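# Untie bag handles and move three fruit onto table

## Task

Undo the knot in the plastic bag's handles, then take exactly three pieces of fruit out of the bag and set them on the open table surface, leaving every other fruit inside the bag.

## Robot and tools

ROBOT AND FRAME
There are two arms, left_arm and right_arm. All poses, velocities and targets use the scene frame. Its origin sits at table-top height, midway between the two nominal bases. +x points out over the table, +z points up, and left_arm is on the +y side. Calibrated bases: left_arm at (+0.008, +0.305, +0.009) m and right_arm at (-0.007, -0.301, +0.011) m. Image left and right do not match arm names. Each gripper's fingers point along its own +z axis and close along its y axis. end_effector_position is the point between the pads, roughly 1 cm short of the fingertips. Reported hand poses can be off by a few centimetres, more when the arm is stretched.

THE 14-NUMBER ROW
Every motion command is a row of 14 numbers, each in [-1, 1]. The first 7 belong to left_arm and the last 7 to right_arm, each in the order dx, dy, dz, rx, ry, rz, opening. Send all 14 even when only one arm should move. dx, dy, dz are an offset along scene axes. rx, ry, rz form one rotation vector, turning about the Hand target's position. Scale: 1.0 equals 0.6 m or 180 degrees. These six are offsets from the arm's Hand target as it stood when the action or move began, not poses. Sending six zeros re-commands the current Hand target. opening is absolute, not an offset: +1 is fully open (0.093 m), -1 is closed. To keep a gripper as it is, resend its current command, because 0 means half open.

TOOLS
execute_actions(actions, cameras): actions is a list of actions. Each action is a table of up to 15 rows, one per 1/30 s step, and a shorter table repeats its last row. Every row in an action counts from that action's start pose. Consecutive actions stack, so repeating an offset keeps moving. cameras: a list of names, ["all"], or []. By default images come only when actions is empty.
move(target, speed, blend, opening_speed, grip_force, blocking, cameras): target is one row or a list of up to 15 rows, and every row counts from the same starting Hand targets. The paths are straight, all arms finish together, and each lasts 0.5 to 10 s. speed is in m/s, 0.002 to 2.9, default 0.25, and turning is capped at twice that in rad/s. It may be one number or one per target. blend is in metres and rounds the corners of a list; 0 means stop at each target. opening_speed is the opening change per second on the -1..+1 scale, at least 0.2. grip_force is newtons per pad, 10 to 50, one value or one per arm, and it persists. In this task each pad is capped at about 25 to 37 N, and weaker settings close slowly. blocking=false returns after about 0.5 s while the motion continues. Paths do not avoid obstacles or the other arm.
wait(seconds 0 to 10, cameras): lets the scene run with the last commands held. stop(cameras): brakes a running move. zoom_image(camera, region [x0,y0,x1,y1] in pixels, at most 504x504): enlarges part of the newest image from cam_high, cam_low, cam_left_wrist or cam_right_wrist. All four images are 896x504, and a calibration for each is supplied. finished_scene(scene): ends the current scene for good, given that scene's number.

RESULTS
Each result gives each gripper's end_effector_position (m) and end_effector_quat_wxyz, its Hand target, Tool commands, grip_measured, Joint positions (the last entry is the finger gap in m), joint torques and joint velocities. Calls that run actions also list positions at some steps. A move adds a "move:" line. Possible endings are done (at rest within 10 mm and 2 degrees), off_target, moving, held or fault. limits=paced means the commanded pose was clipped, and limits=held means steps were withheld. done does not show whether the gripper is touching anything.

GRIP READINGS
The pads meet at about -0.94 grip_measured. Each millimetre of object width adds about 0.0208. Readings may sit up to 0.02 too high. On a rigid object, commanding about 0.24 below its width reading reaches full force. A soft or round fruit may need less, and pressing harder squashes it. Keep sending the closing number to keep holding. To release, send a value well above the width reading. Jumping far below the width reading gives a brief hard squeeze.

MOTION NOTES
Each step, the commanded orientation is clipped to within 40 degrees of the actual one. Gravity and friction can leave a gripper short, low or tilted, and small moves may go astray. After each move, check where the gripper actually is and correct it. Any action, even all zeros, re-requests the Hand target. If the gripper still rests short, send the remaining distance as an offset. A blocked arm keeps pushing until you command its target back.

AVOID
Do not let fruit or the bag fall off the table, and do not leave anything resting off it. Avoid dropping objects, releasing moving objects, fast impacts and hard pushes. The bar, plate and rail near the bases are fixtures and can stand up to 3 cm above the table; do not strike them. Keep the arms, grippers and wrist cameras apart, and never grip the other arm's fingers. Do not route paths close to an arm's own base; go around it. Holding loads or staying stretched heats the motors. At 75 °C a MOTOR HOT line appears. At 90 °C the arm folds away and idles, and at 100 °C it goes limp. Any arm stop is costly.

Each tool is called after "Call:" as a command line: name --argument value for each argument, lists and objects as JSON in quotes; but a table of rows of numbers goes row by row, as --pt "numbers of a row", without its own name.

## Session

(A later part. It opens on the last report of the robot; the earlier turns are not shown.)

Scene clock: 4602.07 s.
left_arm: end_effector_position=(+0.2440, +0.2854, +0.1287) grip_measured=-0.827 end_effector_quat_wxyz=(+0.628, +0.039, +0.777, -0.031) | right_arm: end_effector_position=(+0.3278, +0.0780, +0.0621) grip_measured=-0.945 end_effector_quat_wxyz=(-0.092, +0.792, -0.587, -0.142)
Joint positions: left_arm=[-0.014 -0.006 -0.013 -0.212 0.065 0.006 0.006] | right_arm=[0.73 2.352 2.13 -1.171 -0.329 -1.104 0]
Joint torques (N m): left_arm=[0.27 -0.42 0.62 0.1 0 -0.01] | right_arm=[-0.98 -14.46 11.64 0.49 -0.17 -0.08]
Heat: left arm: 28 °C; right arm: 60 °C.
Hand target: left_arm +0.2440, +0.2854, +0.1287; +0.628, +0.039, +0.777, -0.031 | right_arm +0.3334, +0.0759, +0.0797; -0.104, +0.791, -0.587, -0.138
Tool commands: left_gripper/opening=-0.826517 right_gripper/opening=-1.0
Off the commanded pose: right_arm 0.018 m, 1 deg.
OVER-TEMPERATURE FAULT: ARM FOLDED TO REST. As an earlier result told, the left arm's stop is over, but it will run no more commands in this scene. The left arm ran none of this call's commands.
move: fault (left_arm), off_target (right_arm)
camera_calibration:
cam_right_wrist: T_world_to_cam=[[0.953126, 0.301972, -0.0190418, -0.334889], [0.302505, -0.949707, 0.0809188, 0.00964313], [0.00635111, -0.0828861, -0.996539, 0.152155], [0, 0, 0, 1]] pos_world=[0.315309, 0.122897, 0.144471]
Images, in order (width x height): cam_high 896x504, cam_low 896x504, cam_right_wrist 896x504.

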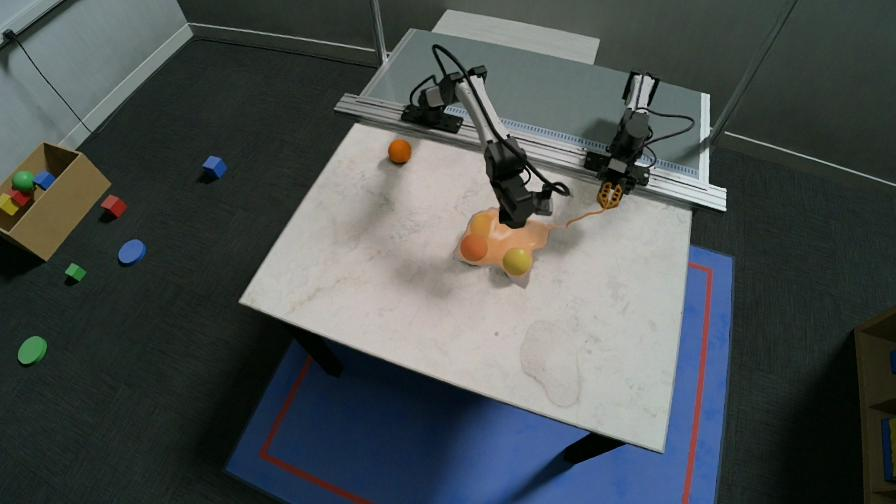

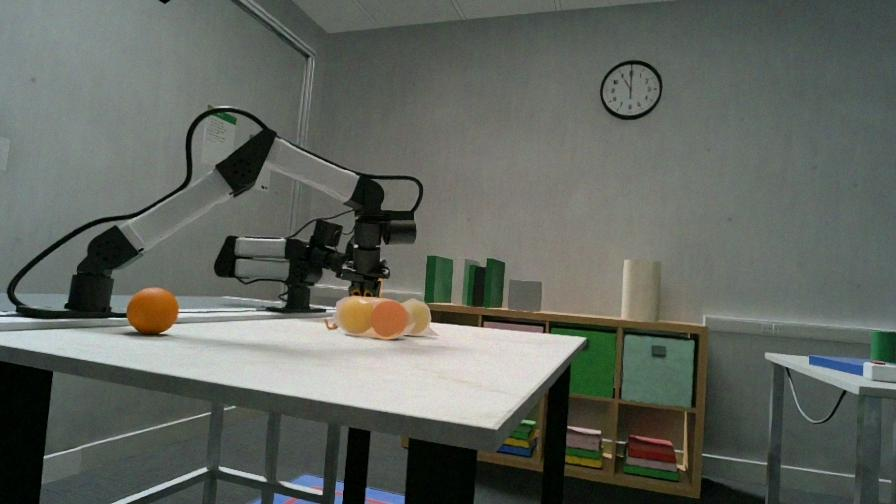

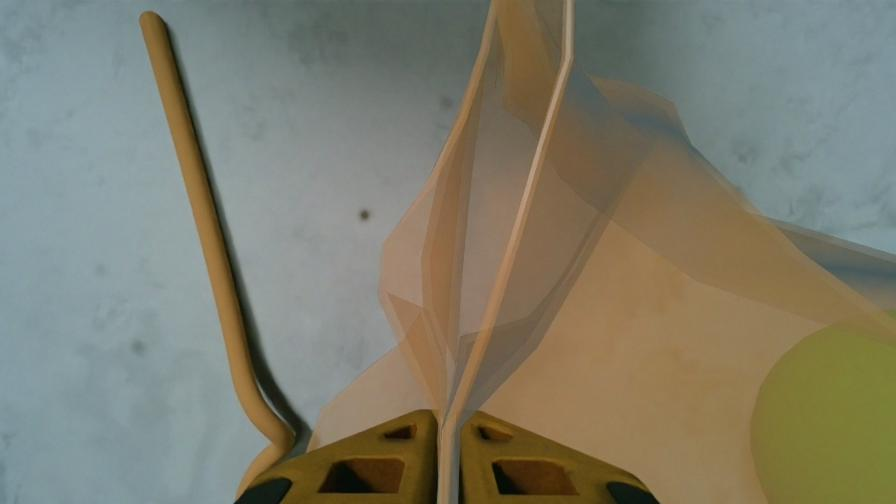

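Call:
move --target '[0,0,0,0,0,0,-0.83,0,0,0.11,0,0,0,-1]' --speed 0.06 --cameras '["cam_right_wrist","cam_low"]'

Call:
zoom_image --camera "cam_right_wrist" --region '[250, 100, 700, 500]'

Call:
zoom_image --camera "cam_low" --region '[300, 220, 460, 350]'

Scene clock: 4616.57 s.
left_arm: end_effector_position=(+0.2440, +0.2854, +0.1287) grip_measured=-0.827 end_effector_quat_wxyz=(+0.628, +0.039, +0.777, -0.031) | right_arm: end_effector_position=(+0.3303, +0.0793, +0.1445) grip_measured=-0.945 end_effector_quat_wxyz=(-0.106, +0.791, -0.586, -0.139)
Joint positions: left_arm=[-0.014 -0.006 -0.013 -0.212 0.065 0.006 0.006] | right_arm=[0.726 2.413 2.571 -1.519 -0.329 -1.104 0]
Joint torques (N m): left_arm=[0.29 -0.44 0.66 0.11 0 -0.03] | right_arm=[-0.85 -11.21 11.34 0.63 -0.26 -0.08]
Heat: left arm: 28 °C; right arm: 62 °C.
Hand target: left_arm +0.2440, +0.2854, +0.1287; +0.628, +0.039, +0.777, -0.031 | right_arm +0.3334, +0.0759, +0.1457; -0.104, +0.791, -0.587, -0.138
Tool commands: left_gripper/opening=-0.826517 right_gripper/opening=-1.0
Off the commanded pose: right_arm 0.005 m, 0 deg.
OVER-TEMPERATURE FAULT: ARM FOLDED TO REST. As an earlier result told, the left arm's stop is over, but it will run no more commands in this scene. The left arm ran none of this call's commands.
move: fault (left_arm)
camera_calibration:
cam_right_wrist: T_world_to_cam=[[0.954152, 0.299201, 0.0085799, -0.340268], [0.297949, -0.952122, 0.0684798, 0.00697666], [0.0286583, -0.0627837, -0.997616, 0.225556], [0, 0, 0, 1]] pos_world=[0.316124, 0.122612, 0.22746]
Images, in order (width x height): cam_low 896x504, cam_right_wrist 896x504.

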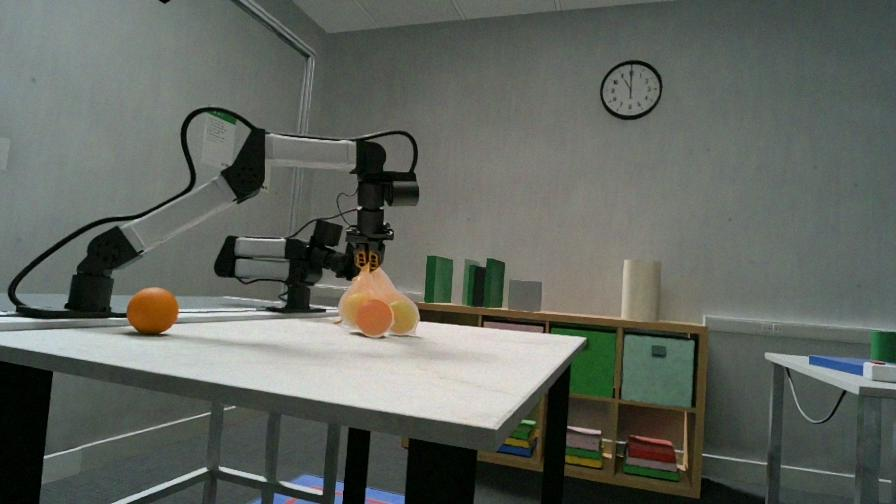

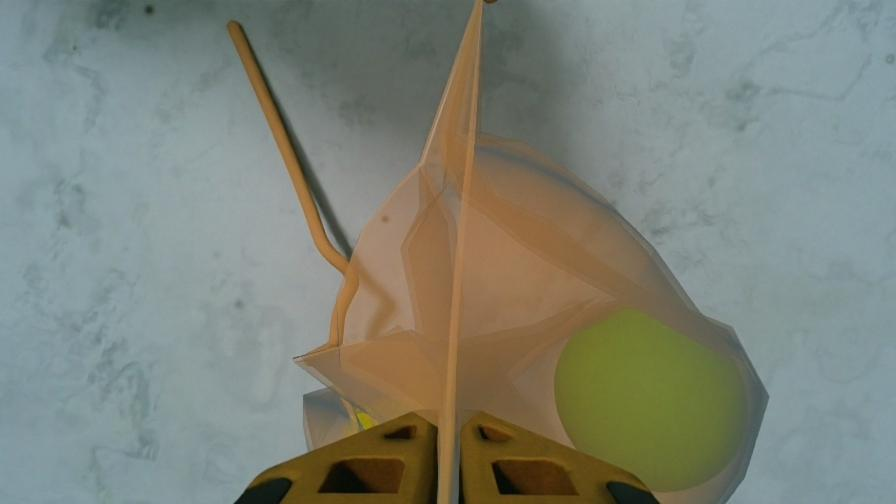

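Scaled by 1.120 from the camera's 896x504 image, which has a finer 1280x720 frame.

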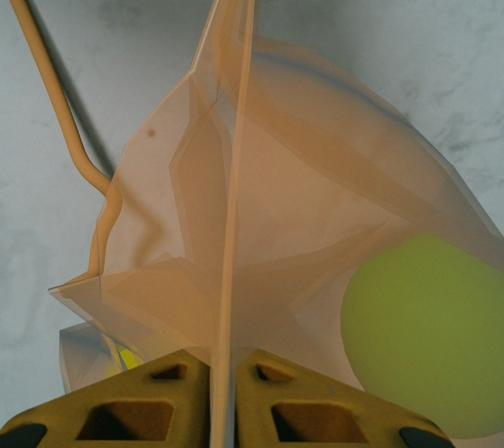

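Scaled by 3.150 from the camera's 896x504 image, which has a finer 1280x720 frame.

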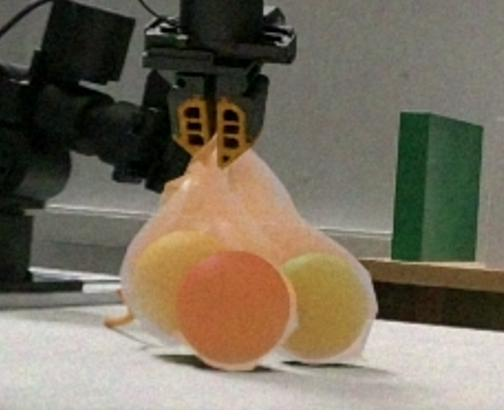

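Call:
move --pt "0 0 0 0 0 0 -0.83 -0.01 0 -0.15 0 0 0 -1" --pt "0 0 0 0 0 0 -0.83 -0.01 0 -0.15 0 0 0 0.1" --pt "0 0 0 0 0 0 -0.83 -0.01 0 0.0 0 0 0 0.1" --pt "0 0 0 0 0 0 -0.83 -0.02 -0.18 0.03 0 0 -0.3 -0.5" --speed '[0.08,0.08,0.08,0.15]' --blend '[0,0,0.01,0]' --opening_speed 0.6 --cameras '["cam_right_wrist","cam_high"]'

Call:
zoom_image --camera "cam_right_wrist" --region '[150, 0, 654, 420]'

Call:
zoom_image --camera "cam_high" --region '[420, 180, 600, 300]'

Scene clock: 4658.87 s.
left_arm: end_effector_position=(+0.2440, +0.2854, +0.1287) grip_measured=-0.827 end_effector_quat_wxyz=(+0.628, +0.039, +0.777, -0.031) | right_arm: end_effector_position=(+0.3187, -0.0270, +0.1516) grip_measured=-0.498 end_effector_quat_wxyz=(+0.134, -0.447, +0.881, +0.079)
Joint positions: left_arm=[-0.014 -0.006 -0.013 -0.212 0.065 0.006 0.006] | right_arm=[0.635 1.821 1.655 -1.062 -0.126 -0.274 0.021]
Joint torques (N m): left_arm=[0.24 -0.49 0.61 0.1 0 -0.04] | right_arm=[-0.84 -12.64 7.3 1.42 0.08 0.09]
Heat: left arm: 28 °C; right arm: 63 °C.
Hand target: left_arm +0.2440, +0.2854, +0.1287; +0.628, +0.039, +0.777, -0.031 | right_arm +0.3214, -0.0322, +0.1636; +0.155, -0.439, +0.882, +0.076
Tool commands: left_gripper/opening=-0.826517 right_gripper/opening=-0.5
Off the commanded pose: right_arm 0.013 m, 3 deg.
OVER-TEMPERATURE FAULT: ARM FOLDED TO REST. As an earlier result told, the left arm's stop is over, but it will run no more commands in this scene. The left arm ran none of this call's commands.
move: fault (left_arm), off_target (right_arm); target 4's new opening was sent with right_arm's hand 0.013 m and 3 deg from that target
camera_calibration:
cam_right_wrist: T_world_to_cam=[[0.814084, -0.580517, -0.0163639, -0.272832], [-0.575833, -0.810531, 0.107032, 0.185308], [-0.0753975, -0.0777103, -0.994121, 0.258622], [0, 0, 0, 1]] pos_world=[0.348314, 0.0119119, 0.232803]
Images, in order (width x height): cam_high 896x504, cam_right_wrist 896x504.

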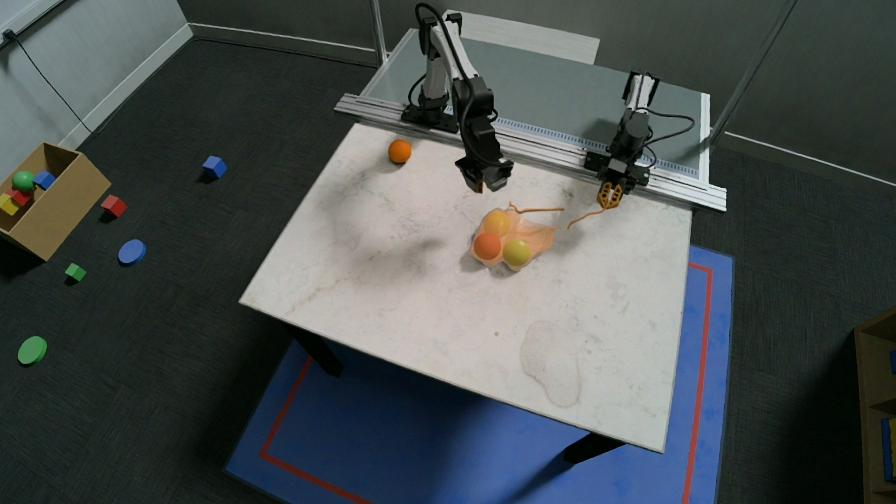

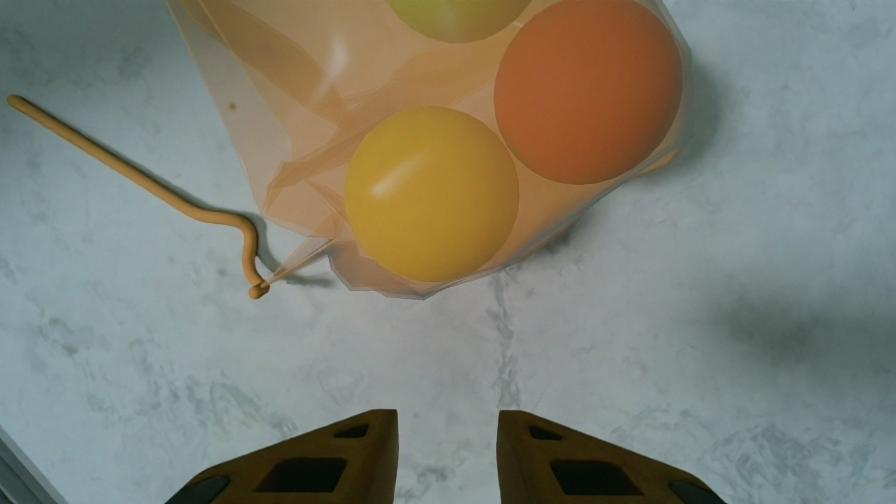

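Scaled by 1.000.

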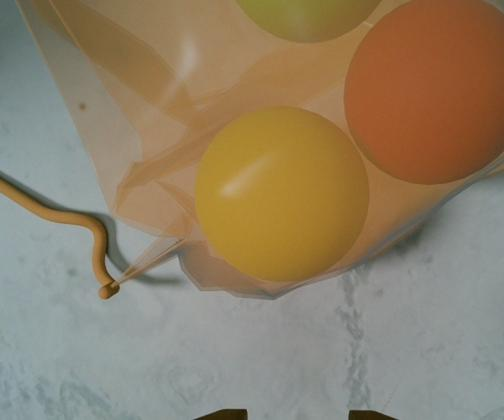

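Scaled by 2.800 from the camera's 896x504 image, which has a finer 1280x720 frame.

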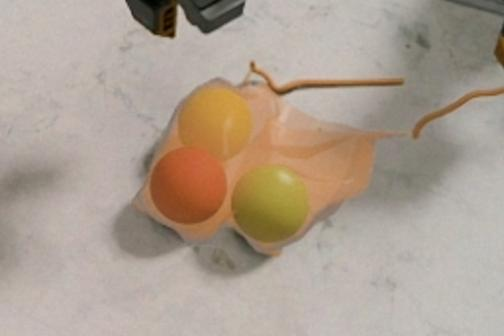

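Call:
move --target '[0,0,0,0,0,0,-0.83,-0.075,0.157,-0.11,0,0,0,-0.3]' --speed 0.12 --cameras '["cam_right_wrist"]'

Call:
zoom_image --camera "cam_right_wrist" --region '[250, 150, 650, 500]'

Scene clock: 4684.27 s.
left_arm: end_effector_position=(+0.2440, +0.2854, +0.1287) grip_measured=-0.827 end_effector_quat_wxyz=(+0.628, +0.039, +0.777, -0.031) | right_arm: end_effector_position=(+0.2746, +0.0623, +0.1037) grip_measured=-0.302 end_effector_quat_wxyz=(+0.155, -0.443, +0.879, +0.082)
Joint positions: left_arm=[-0.014 -0.006 -0.013 -0.212 0.065 0.006 0.006] | right_arm=[0.893 1.913 1.58 -0.836 -0.024 -0.026 0.031]
Joint torques (N m): left_arm=[0.29 -0.49 0.68 0.1 0.02 -0.01] | right_arm=[-0.03 -8.9 8.06 1.54 0.15 0.07]
Heat: left arm: 28 °C; right arm: 60 °C.
Hand target: left_arm +0.2440, +0.2854, +0.1287; +0.628, +0.039, +0.777, -0.031 | right_arm +0.2763, +0.0620, +0.0976; +0.155, -0.439, +0.882, +0.076
Tool commands: left_gripper/opening=-0.826517 right_gripper/opening=-0.3
Off the commanded pose: right_arm 0.006 m, 1 deg.
OVER-TEMPERATURE FAULT: ARM FOLDED TO REST. As an earlier result told, the left arm's stop is over, but it will run no more commands in this scene. The left arm ran none of this call's commands.
move: fault (left_arm)
camera_calibration:
cam_right_wrist: T_world_to_cam=[[0.809466, -0.587152, -0.00416305, -0.185432], [-0.585546, -0.807738, 0.0685135, 0.243723], [-0.0435905, -0.0530217, -0.997642, 0.204611], [0, 0, 0, 1]] pos_world=[0.301731, 0.0988366, 0.186658]
Images, in order (width x height): cam_right_wrist 896x504.

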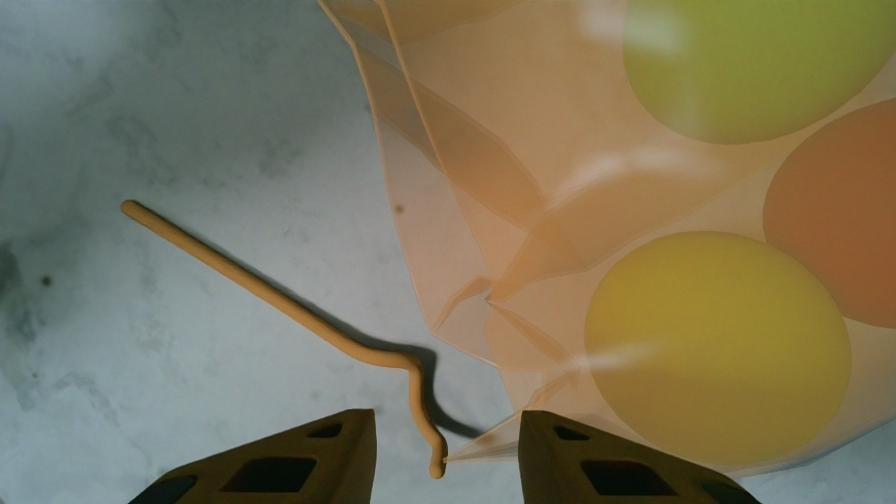

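Scaled by 1.260 from the camera's 896x504 image, which has a finer 1280x720 frame.

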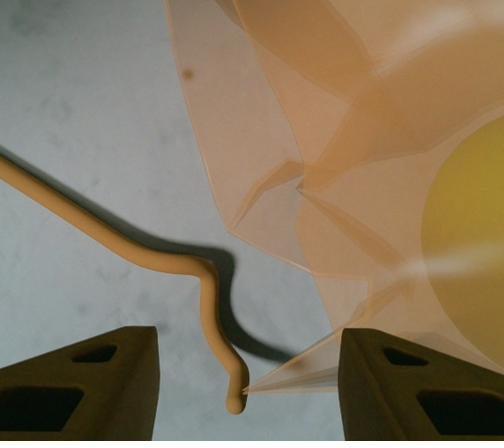

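Call:
move --pt "0 0 0 0 0 0 -0.83 0.0437 0.0083 -0.05 0 0 0 -0.3" --pt "0 0 0 0 0 0 -0.83 0.0437 0.0083 -0.14 0 0 0 -0.3" --speed '[0.08,0.05]' --blend '[0,0]' --cameras '["cam_right_wrist"]'

Call:
zoom_image --camera "cam_right_wrist" --region '[250, 150, 650, 500]'

Scene clock: 4754.10 s.
left_arm: end_effector_position=(+0.2440, +0.2854, +0.1287) grip_measured=-0.827 end_effector_quat_wxyz=(+0.628, +0.039, +0.777, -0.031) | right_arm: end_effector_position=(+0.3024, +0.0702, +0.0229) grip_measured=-0.302 end_effector_quat_wxyz=(+0.160, -0.437, +0.882, +0.078)
Joint positions: left_arm=[-0.014 -0.006 -0.013 -0.212 0.065 0.006 0.006] | right_arm=[0.86 2.079 1.492 -0.575 -0.023 -0.047 0.031]
Joint torques (N m): left_arm=[0.31 -0.47 0.61 0.09 0 -0.03] | right_arm=[-0.58 -9.55 7.15 1.58 -0.02 -0.08]
Heat: left arm: 28 °C; right arm: 60 °C.
Hand target: left_arm +0.2440, +0.2854, +0.1287; +0.628, +0.039, +0.777, -0.031 | right_arm +0.3027, +0.0669, +0.0135; +0.155, -0.439, +0.882, +0.076
Tool commands: left_gripper/opening=-0.826517 right_gripper/opening=-0.3
Off the commanded pose: right_arm 0.010 m, 1 deg.
OVER-TEMPERATURE FAULT: ARM FOLDED TO REST. As an earlier result told, the left arm's stop is over, but it will run no more commands in this scene. The left arm ran none of this call's commands.
move: fault (left_arm)
camera_calibration:
cam_right_wrist: T_world_to_cam=[[0.800996, -0.598644, 0.00556887, -0.200557], [-0.597805, -0.799303, 0.0611834, 0.275261], [-0.0321759, -0.0523367, -0.998111, 0.122106], [0, 0, 0, 1]] pos_world=[0.329126, 0.106345, 0.106151]
Images, in order (width x height): cam_right_wrist 896x504.

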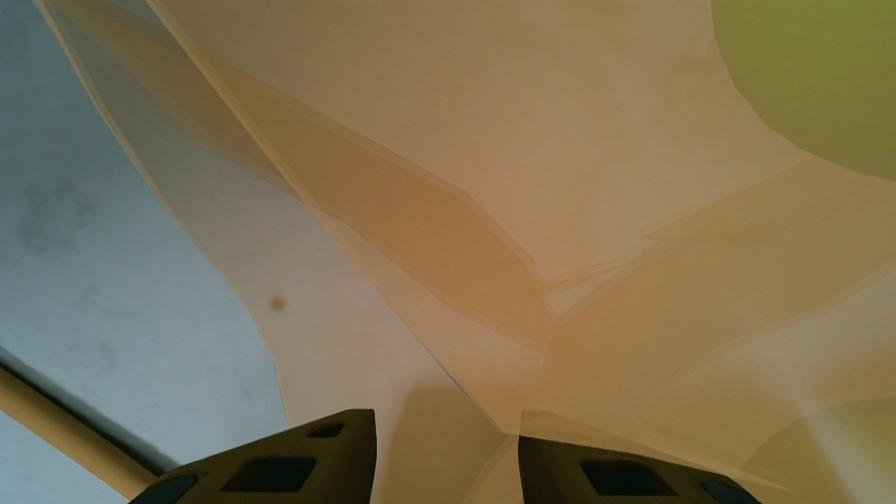

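Scaled by 1.260 from the camera's 896x504 image, which has a finer 1280x720 frame.

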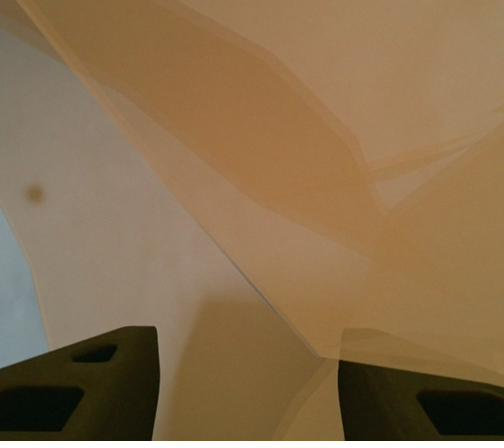

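Call:
move --pt "0 0 0 0 0 0 -0.83 0 0 0.085 0 0 0 -0.3" --pt "0 0 0 0 0 0 -0.83 0.03 0.022 0.085 0 0 0 -0.3" --pt "0 0 0 0 0 0 -0.83 0.028 0.02 0.0 0 0 0 -0.3" --speed '[0.08,0.06,0.05]' --blend '[0,0,0]' --cameras '["cam_right_wrist"]'

Call:
zoom_image --camera "cam_right_wrist" --region '[250, 150, 650, 500]'

Scene clock: 4768.23 s.
left_arm: end_effector_position=(+0.2440, +0.2854, +0.1287) grip_measured=-0.827 end_effector_quat_wxyz=(+0.628, +0.039, +0.777, -0.031) | right_arm: end_effector_position=(+0.3200, +0.0833, +0.0262) grip_measured=-0.302 end_effector_quat_wxyz=(+0.165, -0.437, +0.881, +0.078)
Joint positions: left_arm=[-0.014 -0.006 -0.013 -0.212 0.065 0.006 0.006] | right_arm=[0.849 2.146 1.612 -0.62 -0.025 -0.058 0.031]
Joint torques (N m): left_arm=[0.31 -0.5 0.62 0.1 0 -0.02] | right_arm=[-0.7 -9.85 7.09 1.54 -0.06 -0.06]
Heat: left arm: 28 °C; right arm: 59 °C.
Hand target: left_arm +0.2440, +0.2854, +0.1287; +0.628, +0.039, +0.777, -0.031 | right_arm +0.3195, +0.0790, +0.0136; +0.155, -0.439, +0.882, +0.076
Tool commands: left_gripper/opening=-0.826517 right_gripper/opening=-0.3
Off the commanded pose: right_arm 0.013 m, 1 deg.
OVER-TEMPERATURE FAULT: ARM FOLDED TO REST. As an earlier result told, the left arm's stop is over, but it will run no more commands in this scene. The left arm ran none of this call's commands.
move: fault (left_arm), off_target (right_arm)
camera_calibration:
cam_right_wrist: T_world_to_cam=[[0.801034, -0.598546, 0.0093593, -0.206897], [-0.598123, -0.799635, 0.0532252, 0.296399], [-0.0243737, -0.0482332, -0.998539, 0.123863], [0, 0, 0, 1]] pos_world=[0.346033, 0.119148, 0.109842]
Images, in order (width x height): cam_right_wrist 896x504.

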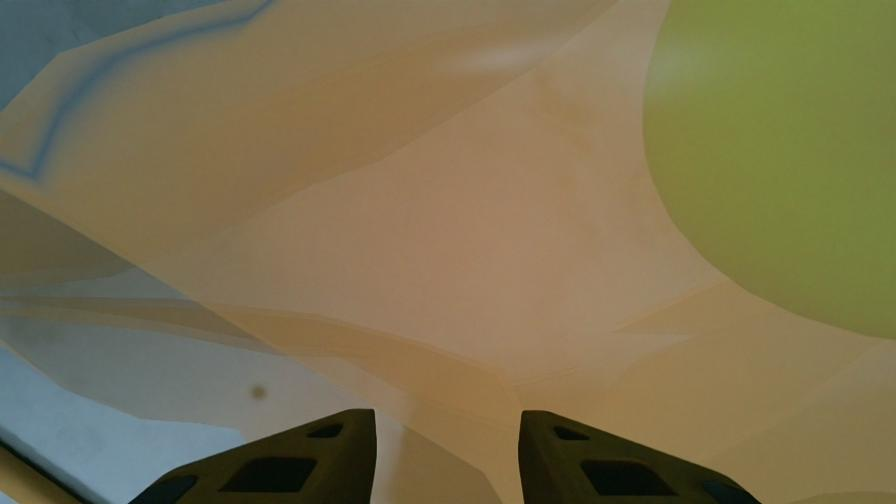

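Scaled by 1.260 from the camera's 896x504 image, which has a finer 1280x720 frame.

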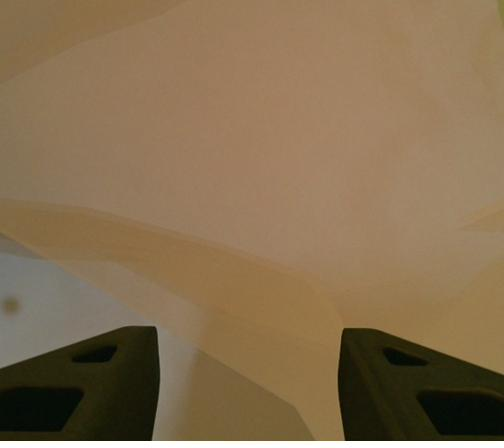

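Call:
move --target '[0,0,0,0,0,0,-0.83,0,0,-0.005,0,0,0,-1]' --speed 0.05 --opening_speed 0.5

Call:
move --target '[0,0,0,0,0,0,-0.83,0,0,0.16,0,0,0,-1]' --speed 0.06 --cameras '["cam_right_wrist","cam_low","cam_high"]'

Call:
zoom_image --camera "cam_right_wrist" --region '[200, 100, 700, 500]'

Call:
zoom_image --camera "cam_low" --region '[290, 220, 450, 350]'

Scene clock: 4788.17 s.
left_arm: end_effector_position=(+0.2440, +0.2854, +0.1287) grip_measured=-0.827 end_effector_quat_wxyz=(+0.628, +0.039, +0.777, -0.031) | right_arm: end_effector_position=(+0.3209, +0.0843, +0.0242) grip_measured=-0.987 end_effector_quat_wxyz=(+0.166, -0.437, +0.880, +0.079)
Joint positions: left_arm=[-0.014 -0.006 -0.013 -0.212 0.065 0.006 0.006] | right_arm=[0.849 2.152 1.612 -0.612 -0.025 -0.058 0]
Joint torques (N m): left_arm=[0.29 -0.36 0.65 0.09 0 -0.03] | right_arm=[-0.75 -9.99 6.56 1.59 -0.03 -0.09]
Heat: left arm: 28 °C; right arm: 59 °C.
Hand target: left_arm +0.2440, +0.2854, +0.1287; +0.628, +0.039, +0.777, -0.031 | right_arm +0.3195, +0.0790, +0.0106; +0.155, -0.439, +0.882, +0.076
Tool commands: left_gripper/opening=-0.826517 right_gripper/opening=-1.0
Off the commanded pose: right_arm 0.015 m, 1 deg.
OVER-TEMPERATURE FAULT: ARM FOLDED TO REST. As an earlier result told, the left arm's stop is over, but it will run no more commands in this scene. The left arm ran none of this call's commands.
move: fault (left_arm), off_target (right_arm)

Scene clock: 4790.47 s.
left_arm: end_effector_position=(+0.2440, +0.2854, +0.1287) grip_measured=-0.827 end_effector_quat_wxyz=(+0.628, +0.039, +0.777, -0.031) | right_arm: end_effector_position=(+0.3145, +0.0775, +0.0768) grip_measured=-0.987 end_effector_quat_wxyz=(+0.132, -0.440, +0.886, +0.065)
Joint positions: left_arm=[-0.014 -0.006 -0.013 -0.212 0.065 0.006 0.006] | right_arm=[0.849 2.126 1.809 -0.909 -0.025 -0.058 0]
Joint torques (N m): left_arm=[0.32 -0.42 0.64 0.1 -0.01 0] | right_arm=[-0.79 -15.61 12.08 1 -0.05 -0.09]
Heat: left arm: 28 °C; right arm: 60 °C.
Hand target: left_arm +0.2440, +0.2854, +0.1287; +0.628, +0.039, +0.777, -0.031 | right_arm +0.3195, +0.0790, +0.1067; +0.155, -0.439, +0.882, +0.076
Tool commands: left_gripper/opening=-0.826517 right_gripper/opening=-1.0
Off the commanded pose: right_arm 0.030 m, 3 deg.
OVER-TEMPERATURE FAULT: ARM FOLDED TO REST. As an earlier result told, the left arm's stop is over, but it will run no more commands in this scene. The left arm ran none of this call's commands.
move: fault (left_arm), off_target (right_arm)
camera_calibration:
cam_right_wrist: T_world_to_cam=[[0.80139, -0.598126, 0.00450608, -0.206161], [-0.593964, -0.794879, 0.123991, 0.278669], [-0.0705804, -0.102042, -0.992273, 0.192136], [0, 0, 0, 1]] pos_world=[0.344295, 0.117804, 0.157027]
Images, in order (width x height): cam_high 896x504, cam_low 896x504, cam_right_wrist 896x504.

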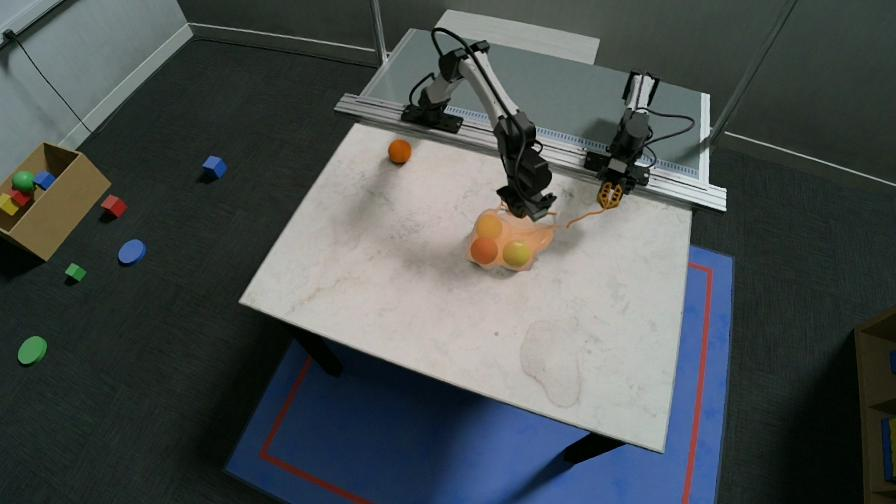

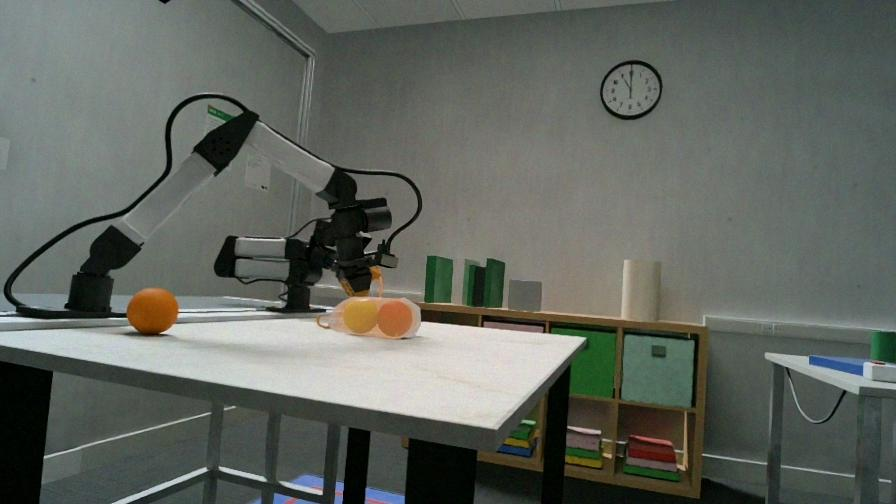

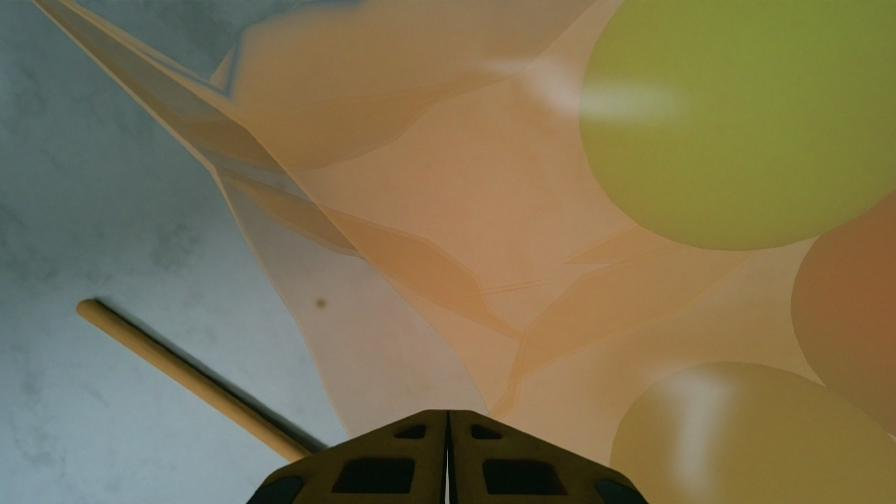

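Scaled by 1.008 from the camera's 896x504 image, which has a finer 1280x720 frame.

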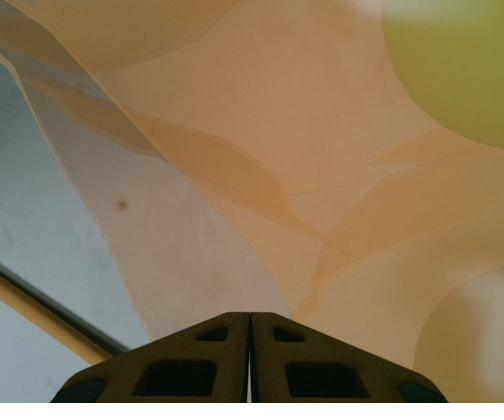

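Scaled by 3.150 from the camera's 896x504 image, which has a finer 1280x720 frame.

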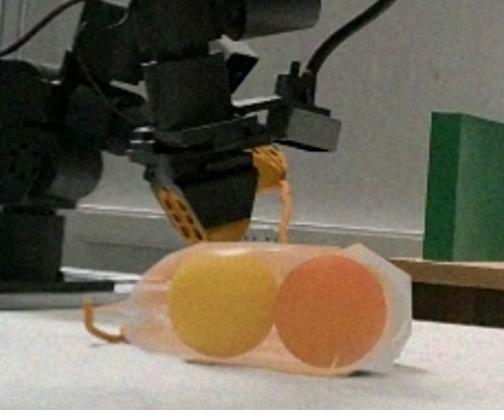

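Call:
move --pt "0 0 0 0 0 0 -0.83 -0.0025 0.038 0.02 0 0 0.2056 -0.3" --pt "0 0 0 0 0 0 -0.83 -0.0025 0.038 -0.07 0 0 0.2056 -0.3" --speed '[0.08,0.06]' --blend '[0,0]' --cameras '["cam_right_wrist"]'

Call:
zoom_image --camera "cam_right_wrist" --region '[250, 150, 650, 500]'

Scene clock: 4896.20 s.
left_arm: end_effector_position=(+0.2440, +0.2854, +0.1287) grip_measured=-0.827 end_effector_quat_wxyz=(+0.628, +0.039, +0.777, -0.031) | right_arm: end_effector_position=(+0.3165, +0.1039, +0.0749) grip_measured=-0.302 end_effector_quat_wxyz=(-0.129, +0.696, -0.697, -0.117)
Joint positions: left_arm=[-0.014 -0.006 -0.013 -0.212 0.065 0.006 0.006] | right_arm=[0.812 2.247 1.992 -0.992 -0.233 -0.715 0.031]
Joint torques (N m): left_arm=[0.27 -0.42 0.61 0.1 -0.01 -0.02] | right_arm=[-0.87 -10.76 7.31 1.35 -0.28 -0.09]
Heat: left arm: 28 °C; right arm: 69 °C.
Hand target: left_arm +0.2440, +0.2854, +0.1287; +0.628, +0.039, +0.777, -0.031 | right_arm +0.3179, +0.1018, +0.0647; -0.123, +0.696, -0.697, -0.122
Tool commands: left_gripper/opening=-0.826517 right_gripper/opening=-0.3
Off the commanded pose: right_arm 0.011 m, 1 deg.
OVER-TEMPERATURE FAULT: ARM FOLDED TO REST. As an earlier result told, the left arm's stop is over, but it will run no more commands in this scene. The left arm ran none of this call's commands.
move: fault (left_arm), off_target (right_arm)
camera_calibration:
cam_right_wrist: T_world_to_cam=[[0.999799, 0.00471329, 0.0194957, -0.318509], [0.00333748, -0.997541, 0.0700096, 0.137134], [0.0197777, -0.0699304, -0.997356, 0.161683], [0, 0, 0, 1]] pos_world=[0.314789, 0.149605, 0.157864]
Images, in order (width x height): cam_right_wrist 896x504.

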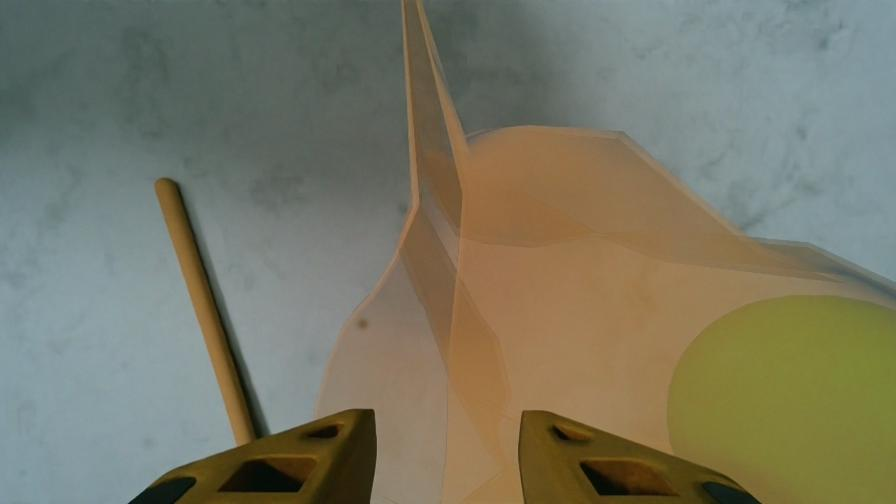

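Scaled by 1.260 from the camera's 896x504 image, which has a finer 1280x720 frame.

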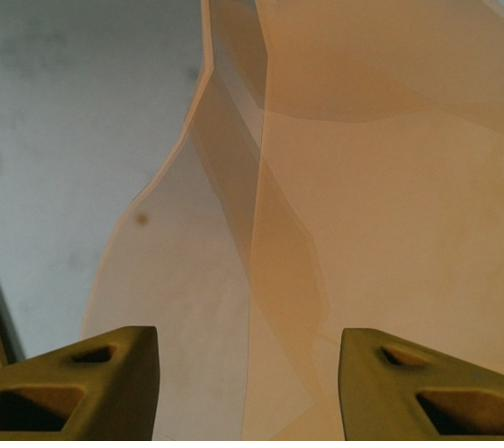

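Call:
move --target '[0,0,0,0,0,0,-0.83,0.005,0.0,-0.068,0,0,0,-0.3]' --speed 0.06 --cameras '["cam_right_wrist"]'

Call:
zoom_image --camera "cam_right_wrist" --region '[250, 150, 650, 500]'

Scene clock: 4904.50 s.
left_arm: end_effector_position=(+0.2440, +0.2854, +0.1287) grip_measured=-0.827 end_effector_quat_wxyz=(+0.628, +0.039, +0.777, -0.031) | right_arm: end_effector_position=(+0.3199, +0.1047, +0.0338) grip_measured=-0.302 end_effector_quat_wxyz=(-0.129, +0.696, -0.697, -0.117)
Joint positions: left_arm=[-0.014 -0.006 -0.013 -0.212 0.065 0.006 0.006] | right_arm=[0.809 2.287 1.895 -0.858 -0.234 -0.718 0.031]
Joint torques (N m): left_arm=[0.28 -0.46 0.7 0.08 -0.01 -0.03] | right_arm=[-0.91 -11.15 7.31 1.33 -0.28 -0.07]
Heat: left arm: 28 °C; right arm: 66 °C.
Hand target: left_arm +0.2440, +0.2854, +0.1287; +0.628, +0.039, +0.777, -0.031 | right_arm +0.3209, +0.1017, +0.0237; -0.123, +0.696, -0.697, -0.121
Tool commands: left_gripper/opening=-0.826517 right_gripper/opening=-0.3
Off the commanded pose: right_arm 0.010 m, 1 deg.
OVER-TEMPERATURE FAULT: ARM FOLDED TO REST. As an earlier result told, the left arm's stop is over, but it will run no more commands in this scene. The left arm ran none of this call's commands.
move: fault (left_arm)
camera_calibration:
cam_right_wrist: T_world_to_cam=[[0.999801, 0.00462544, 0.0193991, -0.321085], [0.00323687, -0.99747, 0.0710096, 0.140809], [0.0196784, -0.0709327, -0.997287, 0.120763], [0, 0, 0, 1]] pos_world=[0.318189, 0.150504, 0.116665]
Images, in order (width x height): cam_right_wrist 896x504.

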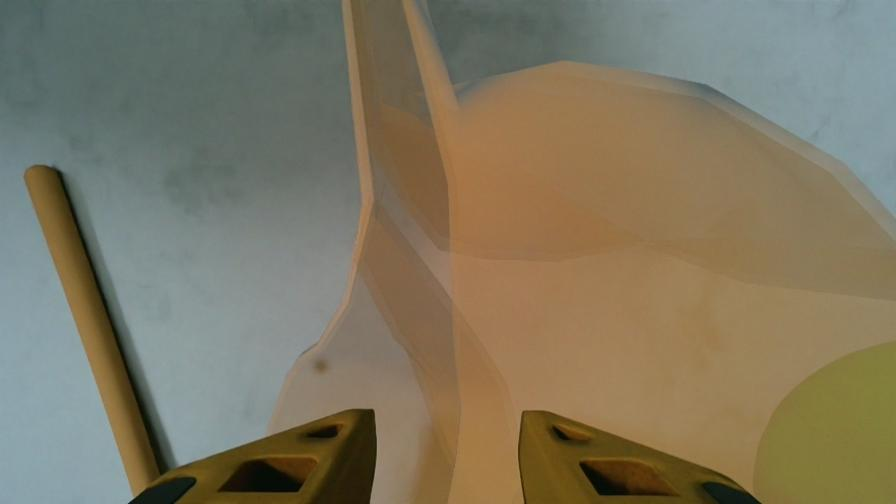

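Scaled by 1.260 from the camera's 896x504 image, which has a finer 1280x720 frame.

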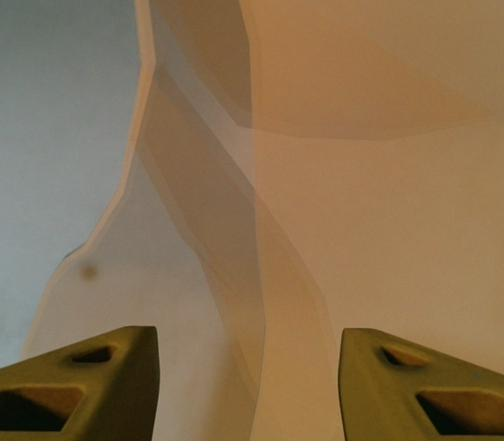

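Call:
move --target '[0,0,0,0,0,0,-0.83,0,0,0,0,0,0,-1]' --speed 0.05 --opening_speed 0.5

Call:
move --target '[0,0,0,0,0,0,-0.83,0,0,0.12,0,0,0,-1]' --speed 0.06 --cameras '["cam_right_wrist","cam_low","cam_high"]'

Call:
zoom_image --camera "cam_right_wrist" --region '[200, 100, 700, 500]'

Call:
zoom_image --camera "cam_low" --region '[290, 220, 450, 350]'

Scene clock: 4918.57 s.
left_arm: end_effector_position=(+0.2440, +0.2854, +0.1287) grip_measured=-0.827 end_effector_quat_wxyz=(+0.628, +0.039, +0.777, -0.031) | right_arm: end_effector_position=(+0.3199, +0.1048, +0.0339) grip_measured=-0.987 end_effector_quat_wxyz=(-0.129, +0.696, -0.697, -0.117)
Joint positions: left_arm=[-0.014 -0.006 -0.013 -0.212 0.065 0.006 0.006] | right_arm=[0.809 2.287 1.895 -0.858 -0.234 -0.719 0]
Joint torques (N m): left_arm=[0.25 -0.5 0.68 0.09 0 -0.04] | right_arm=[-0.85 -11.06 7.39 1.31 -0.3 -0.08]
Heat: left arm: 28 °C; right arm: 63 °C.
Hand target: left_arm +0.2440, +0.2854, +0.1287; +0.628, +0.039, +0.777, -0.031 | right_arm +0.3208, +0.1017, +0.0237; -0.123, +0.696, -0.697, -0.122
Tool commands: left_gripper/opening=-0.826517 right_gripper/opening=-1.0
Off the commanded pose: right_arm 0.011 m, 1 deg.
OVER-TEMPERATURE FAULT: ARM FOLDED TO REST. As an earlier result told, the left arm's stop is over, but it will run no more commands in this scene. The left arm ran none of this call's commands.
move: fault (left_arm), off_target (right_arm)

Scene clock: 4920.47 s.
left_arm: end_effector_position=(+0.2440, +0.2854, +0.1287) grip_measured=-0.827 end_effector_quat_wxyz=(+0.628, +0.039, +0.777, -0.031) | right_arm: end_effector_position=(+0.3164, +0.1018, +0.0765) grip_measured=-0.987 end_effector_quat_wxyz=(-0.108, +0.696, -0.700, -0.116)
Joint positions: left_arm=[-0.014 -0.006 -0.013 -0.212 0.065 0.006 0.006] | right_arm=[0.809 2.287 2.076 -1.08 -0.234 -0.72 0]
Joint torques (N m): left_arm=[0.32 -0.42 0.69 0.08 0 -0.02] | right_arm=[-0.92 -14.49 11.88 0.8 -0.28 -0.11]
Heat: left arm: 28 °C; right arm: 63 °C.
Hand target: left_arm +0.2440, +0.2854, +0.1287; +0.628, +0.039, +0.777, -0.031 | right_arm +0.3209, +0.1017, +0.0957; -0.123, +0.696, -0.697, -0.122
Tool commands: left_gripper/opening=-0.826517 right_gripper/opening=-1.0
Off the commanded pose: right_arm 0.020 m, 2 deg.
OVER-TEMPERATURE FAULT: ARM FOLDED TO REST. As an earlier result told, the left arm's stop is over, but it will run no more commands in this scene. The left arm ran none of this call's commands.
move: fault (left_arm), off_target (right_arm)
camera_calibration:
cam_right_wrist: T_world_to_cam=[[0.999939, 0.00599525, -0.00927714, -0.316383], [0.00689824, -0.994905, 0.100583, 0.131247], [-0.00862686, -0.10064, -0.994885, 0.174927], [0, 0, 0, 1]] pos_world=[0.316967, 0.15008, 0.157896]
Images, in order (width x height): cam_high 896x504, cam_low 896x504, cam_right_wrist 896x504.

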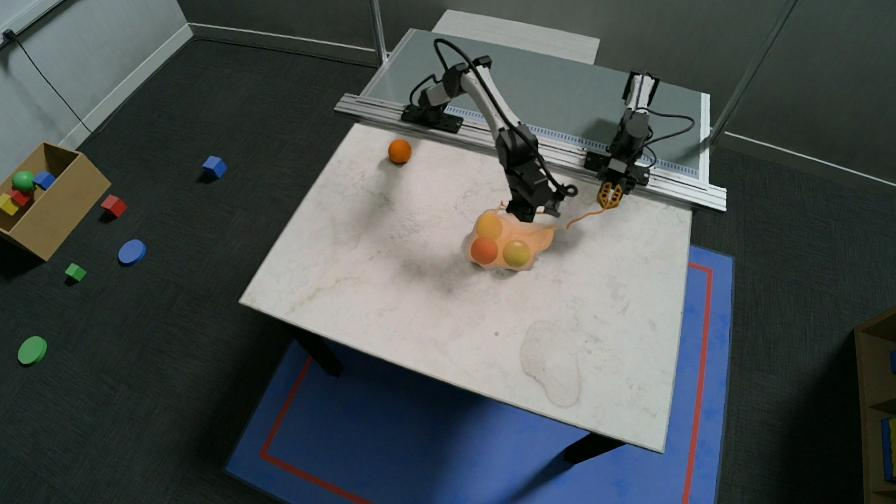

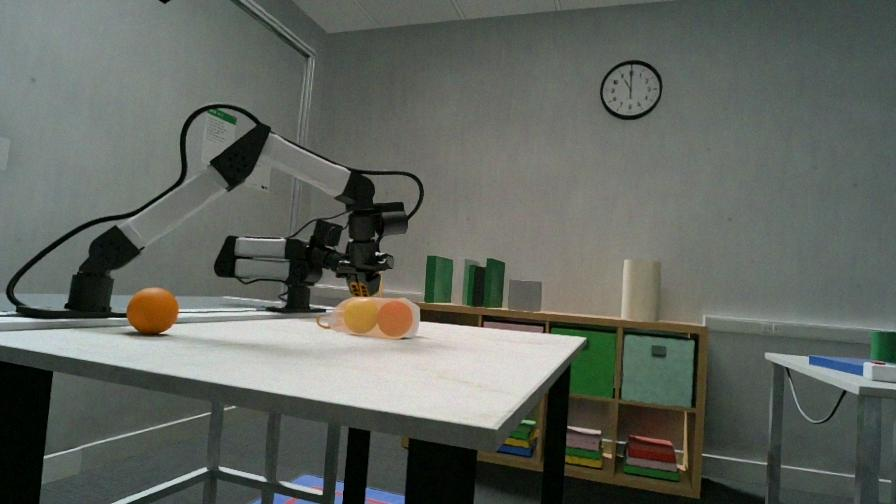

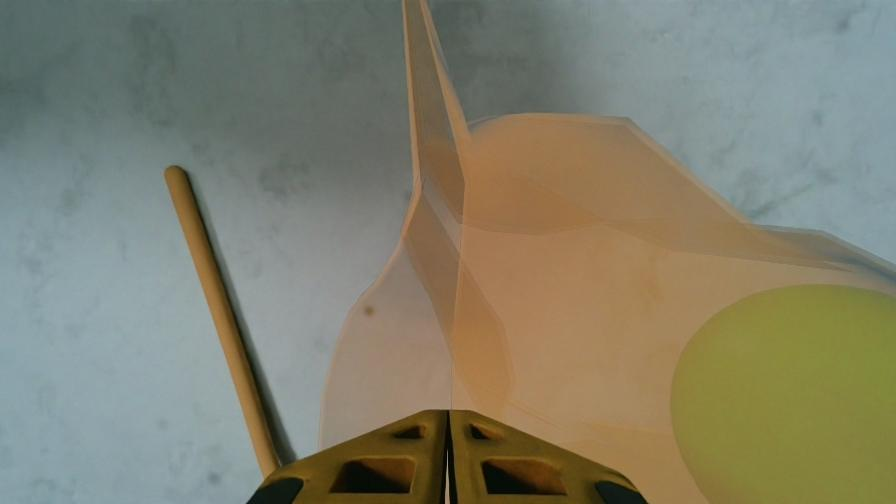

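Scaled by 1.008 from the camera's 896x504 image, which has a finer 1280x720 frame.

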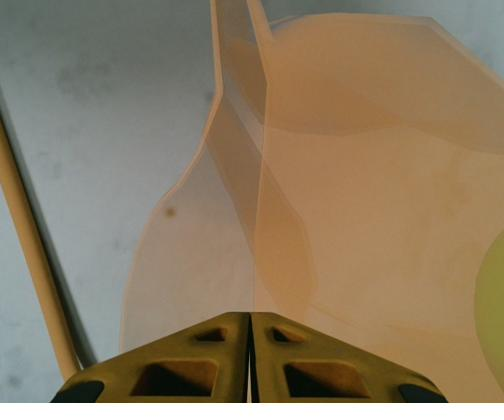

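Scaled by 3.150 from the camera's 896x504 image, which has a finer 1280x720 frame.

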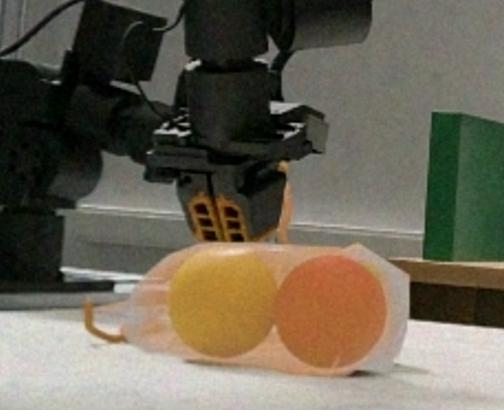

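Call:
move --pt "0 0 0 0 0 0 -0.83 0 0 -0.05 0 0 0 -0.3" --pt "0 0 0 0 0 0 -0.83 0 0 -0.133 0 0 0 -0.3" --pt "0 0 0 0 0 0 -0.83 0 0 -0.133 0 0 0 -1" --speed '[0.08,0.06,0.05]' --blend '[0,0,0]' --opening_speed 0.7

Scene clock: 4930.83 s.
left_arm: end_effector_position=(+0.2440, +0.2854, +0.1287) grip_measured=-0.827 end_effector_quat_wxyz=(+0.628, +0.039, +0.777, -0.031) | right_arm: end_effector_position=(+0.3204, +0.1054, +0.0273) grip_measured=-0.987 end_effector_quat_wxyz=(-0.131, +0.696, -0.696, -0.117)
Joint positions: left_arm=[-0.014 -0.006 -0.013 -0.212 0.065 0.006 0.006] | right_arm=[0.809 2.294 1.879 -0.832 -0.235 -0.72 0]
Joint torques (N m): left_arm=[0.29 -0.43 0.64 0.1 0 -0.03] | right_arm=[-0.96 -11.04 7.16 1.35 -0.26 -0.07]
Heat: left arm: 28 °C; right arm: 62 °C.
Hand target: left_arm +0.2440, +0.2854, +0.1287; +0.628, +0.039, +0.777, -0.031 | right_arm +0.3209, +0.1018, +0.0160; -0.123, +0.696, -0.697, -0.122
Tool commands: left_gripper/opening=-0.826517 right_gripper/opening=-1.0
Off the commanded pose: right_arm 0.012 m, 1 deg.
OVER-TEMPERATURE FAULT: ARM FOLDED TO REST. As an earlier result told, the left arm's stop is over, but it will run no more commands in this scene. The left arm ran none of this call's commands.
move: fault (left_arm), off_target (right_arm); target 3's new opening was sent with right_arm's hand 0.012 m and 1 deg from that target

Call:
move --pt "0 0 0 0 0 0 -0.83 0 0 0.05 0 0 0 -1" --pt "0 0 0 0 0 0 -0.83 0 0 0.05 0 0 0 -0.3" --pt "0 0 0 0 0 0 -0.83 0 0 -0.01 0 0 0 -0.3" --pt "0 0 0 0 0 0 -0.83 0 0 -0.01 0 0 0 -1" --speed '[0.08,0.06,0.05,0.05]' --blend '[0,0,0,0]' --opening_speed 0.7

Scene clock: 4942.33 s.
left_arm: end_effector_position=(+0.2440, +0.2854, +0.1287) grip_measured=-0.827 end_effector_quat_wxyz=(+0.628, +0.039, +0.777, -0.031) | right_arm: end_effector_position=(+0.3222, +0.1077, +0.0246) grip_measured=-0.987 end_effector_quat_wxyz=(-0.137, +0.696, -0.694, -0.118)
Joint positions: left_arm=[-0.014 -0.006 -0.013 -0.212 0.065 0.006 0.006] | right_arm=[0.809 2.296 1.869 -0.805 -0.236 -0.72 0]
Joint torques (N m): left_arm=[0.27 -0.51 0.57 0.11 0 -0.02] | right_arm=[-0.8 -10.65 6.89 1.28 -0.28 -0.05]
Heat: left arm: 28 °C; right arm: 62 °C.
Hand target: left_arm +0.2440, +0.2854, +0.1287; +0.628, +0.039, +0.777, -0.031 | right_arm +0.3209, +0.1018, +0.0100; -0.123, +0.696, -0.697, -0.122
Tool commands: left_gripper/opening=-0.826517 right_gripper/opening=-1.0
Off the commanded pose: right_arm 0.016 m, 2 deg.
OVER-TEMPERATURE FAULT: ARM FOLDED TO REST. As an earlier result told, the left arm's stop is over, but it will run no more commands in this scene. The left arm ran none of this call's commands.
move: fault (left_arm), off_target (right_arm); target 2's new opening was sent with right_arm's hand 0.015 m and 1 deg from that target; target 4's new opening was sent with right_arm's hand 0.015 m and 1 deg from that target


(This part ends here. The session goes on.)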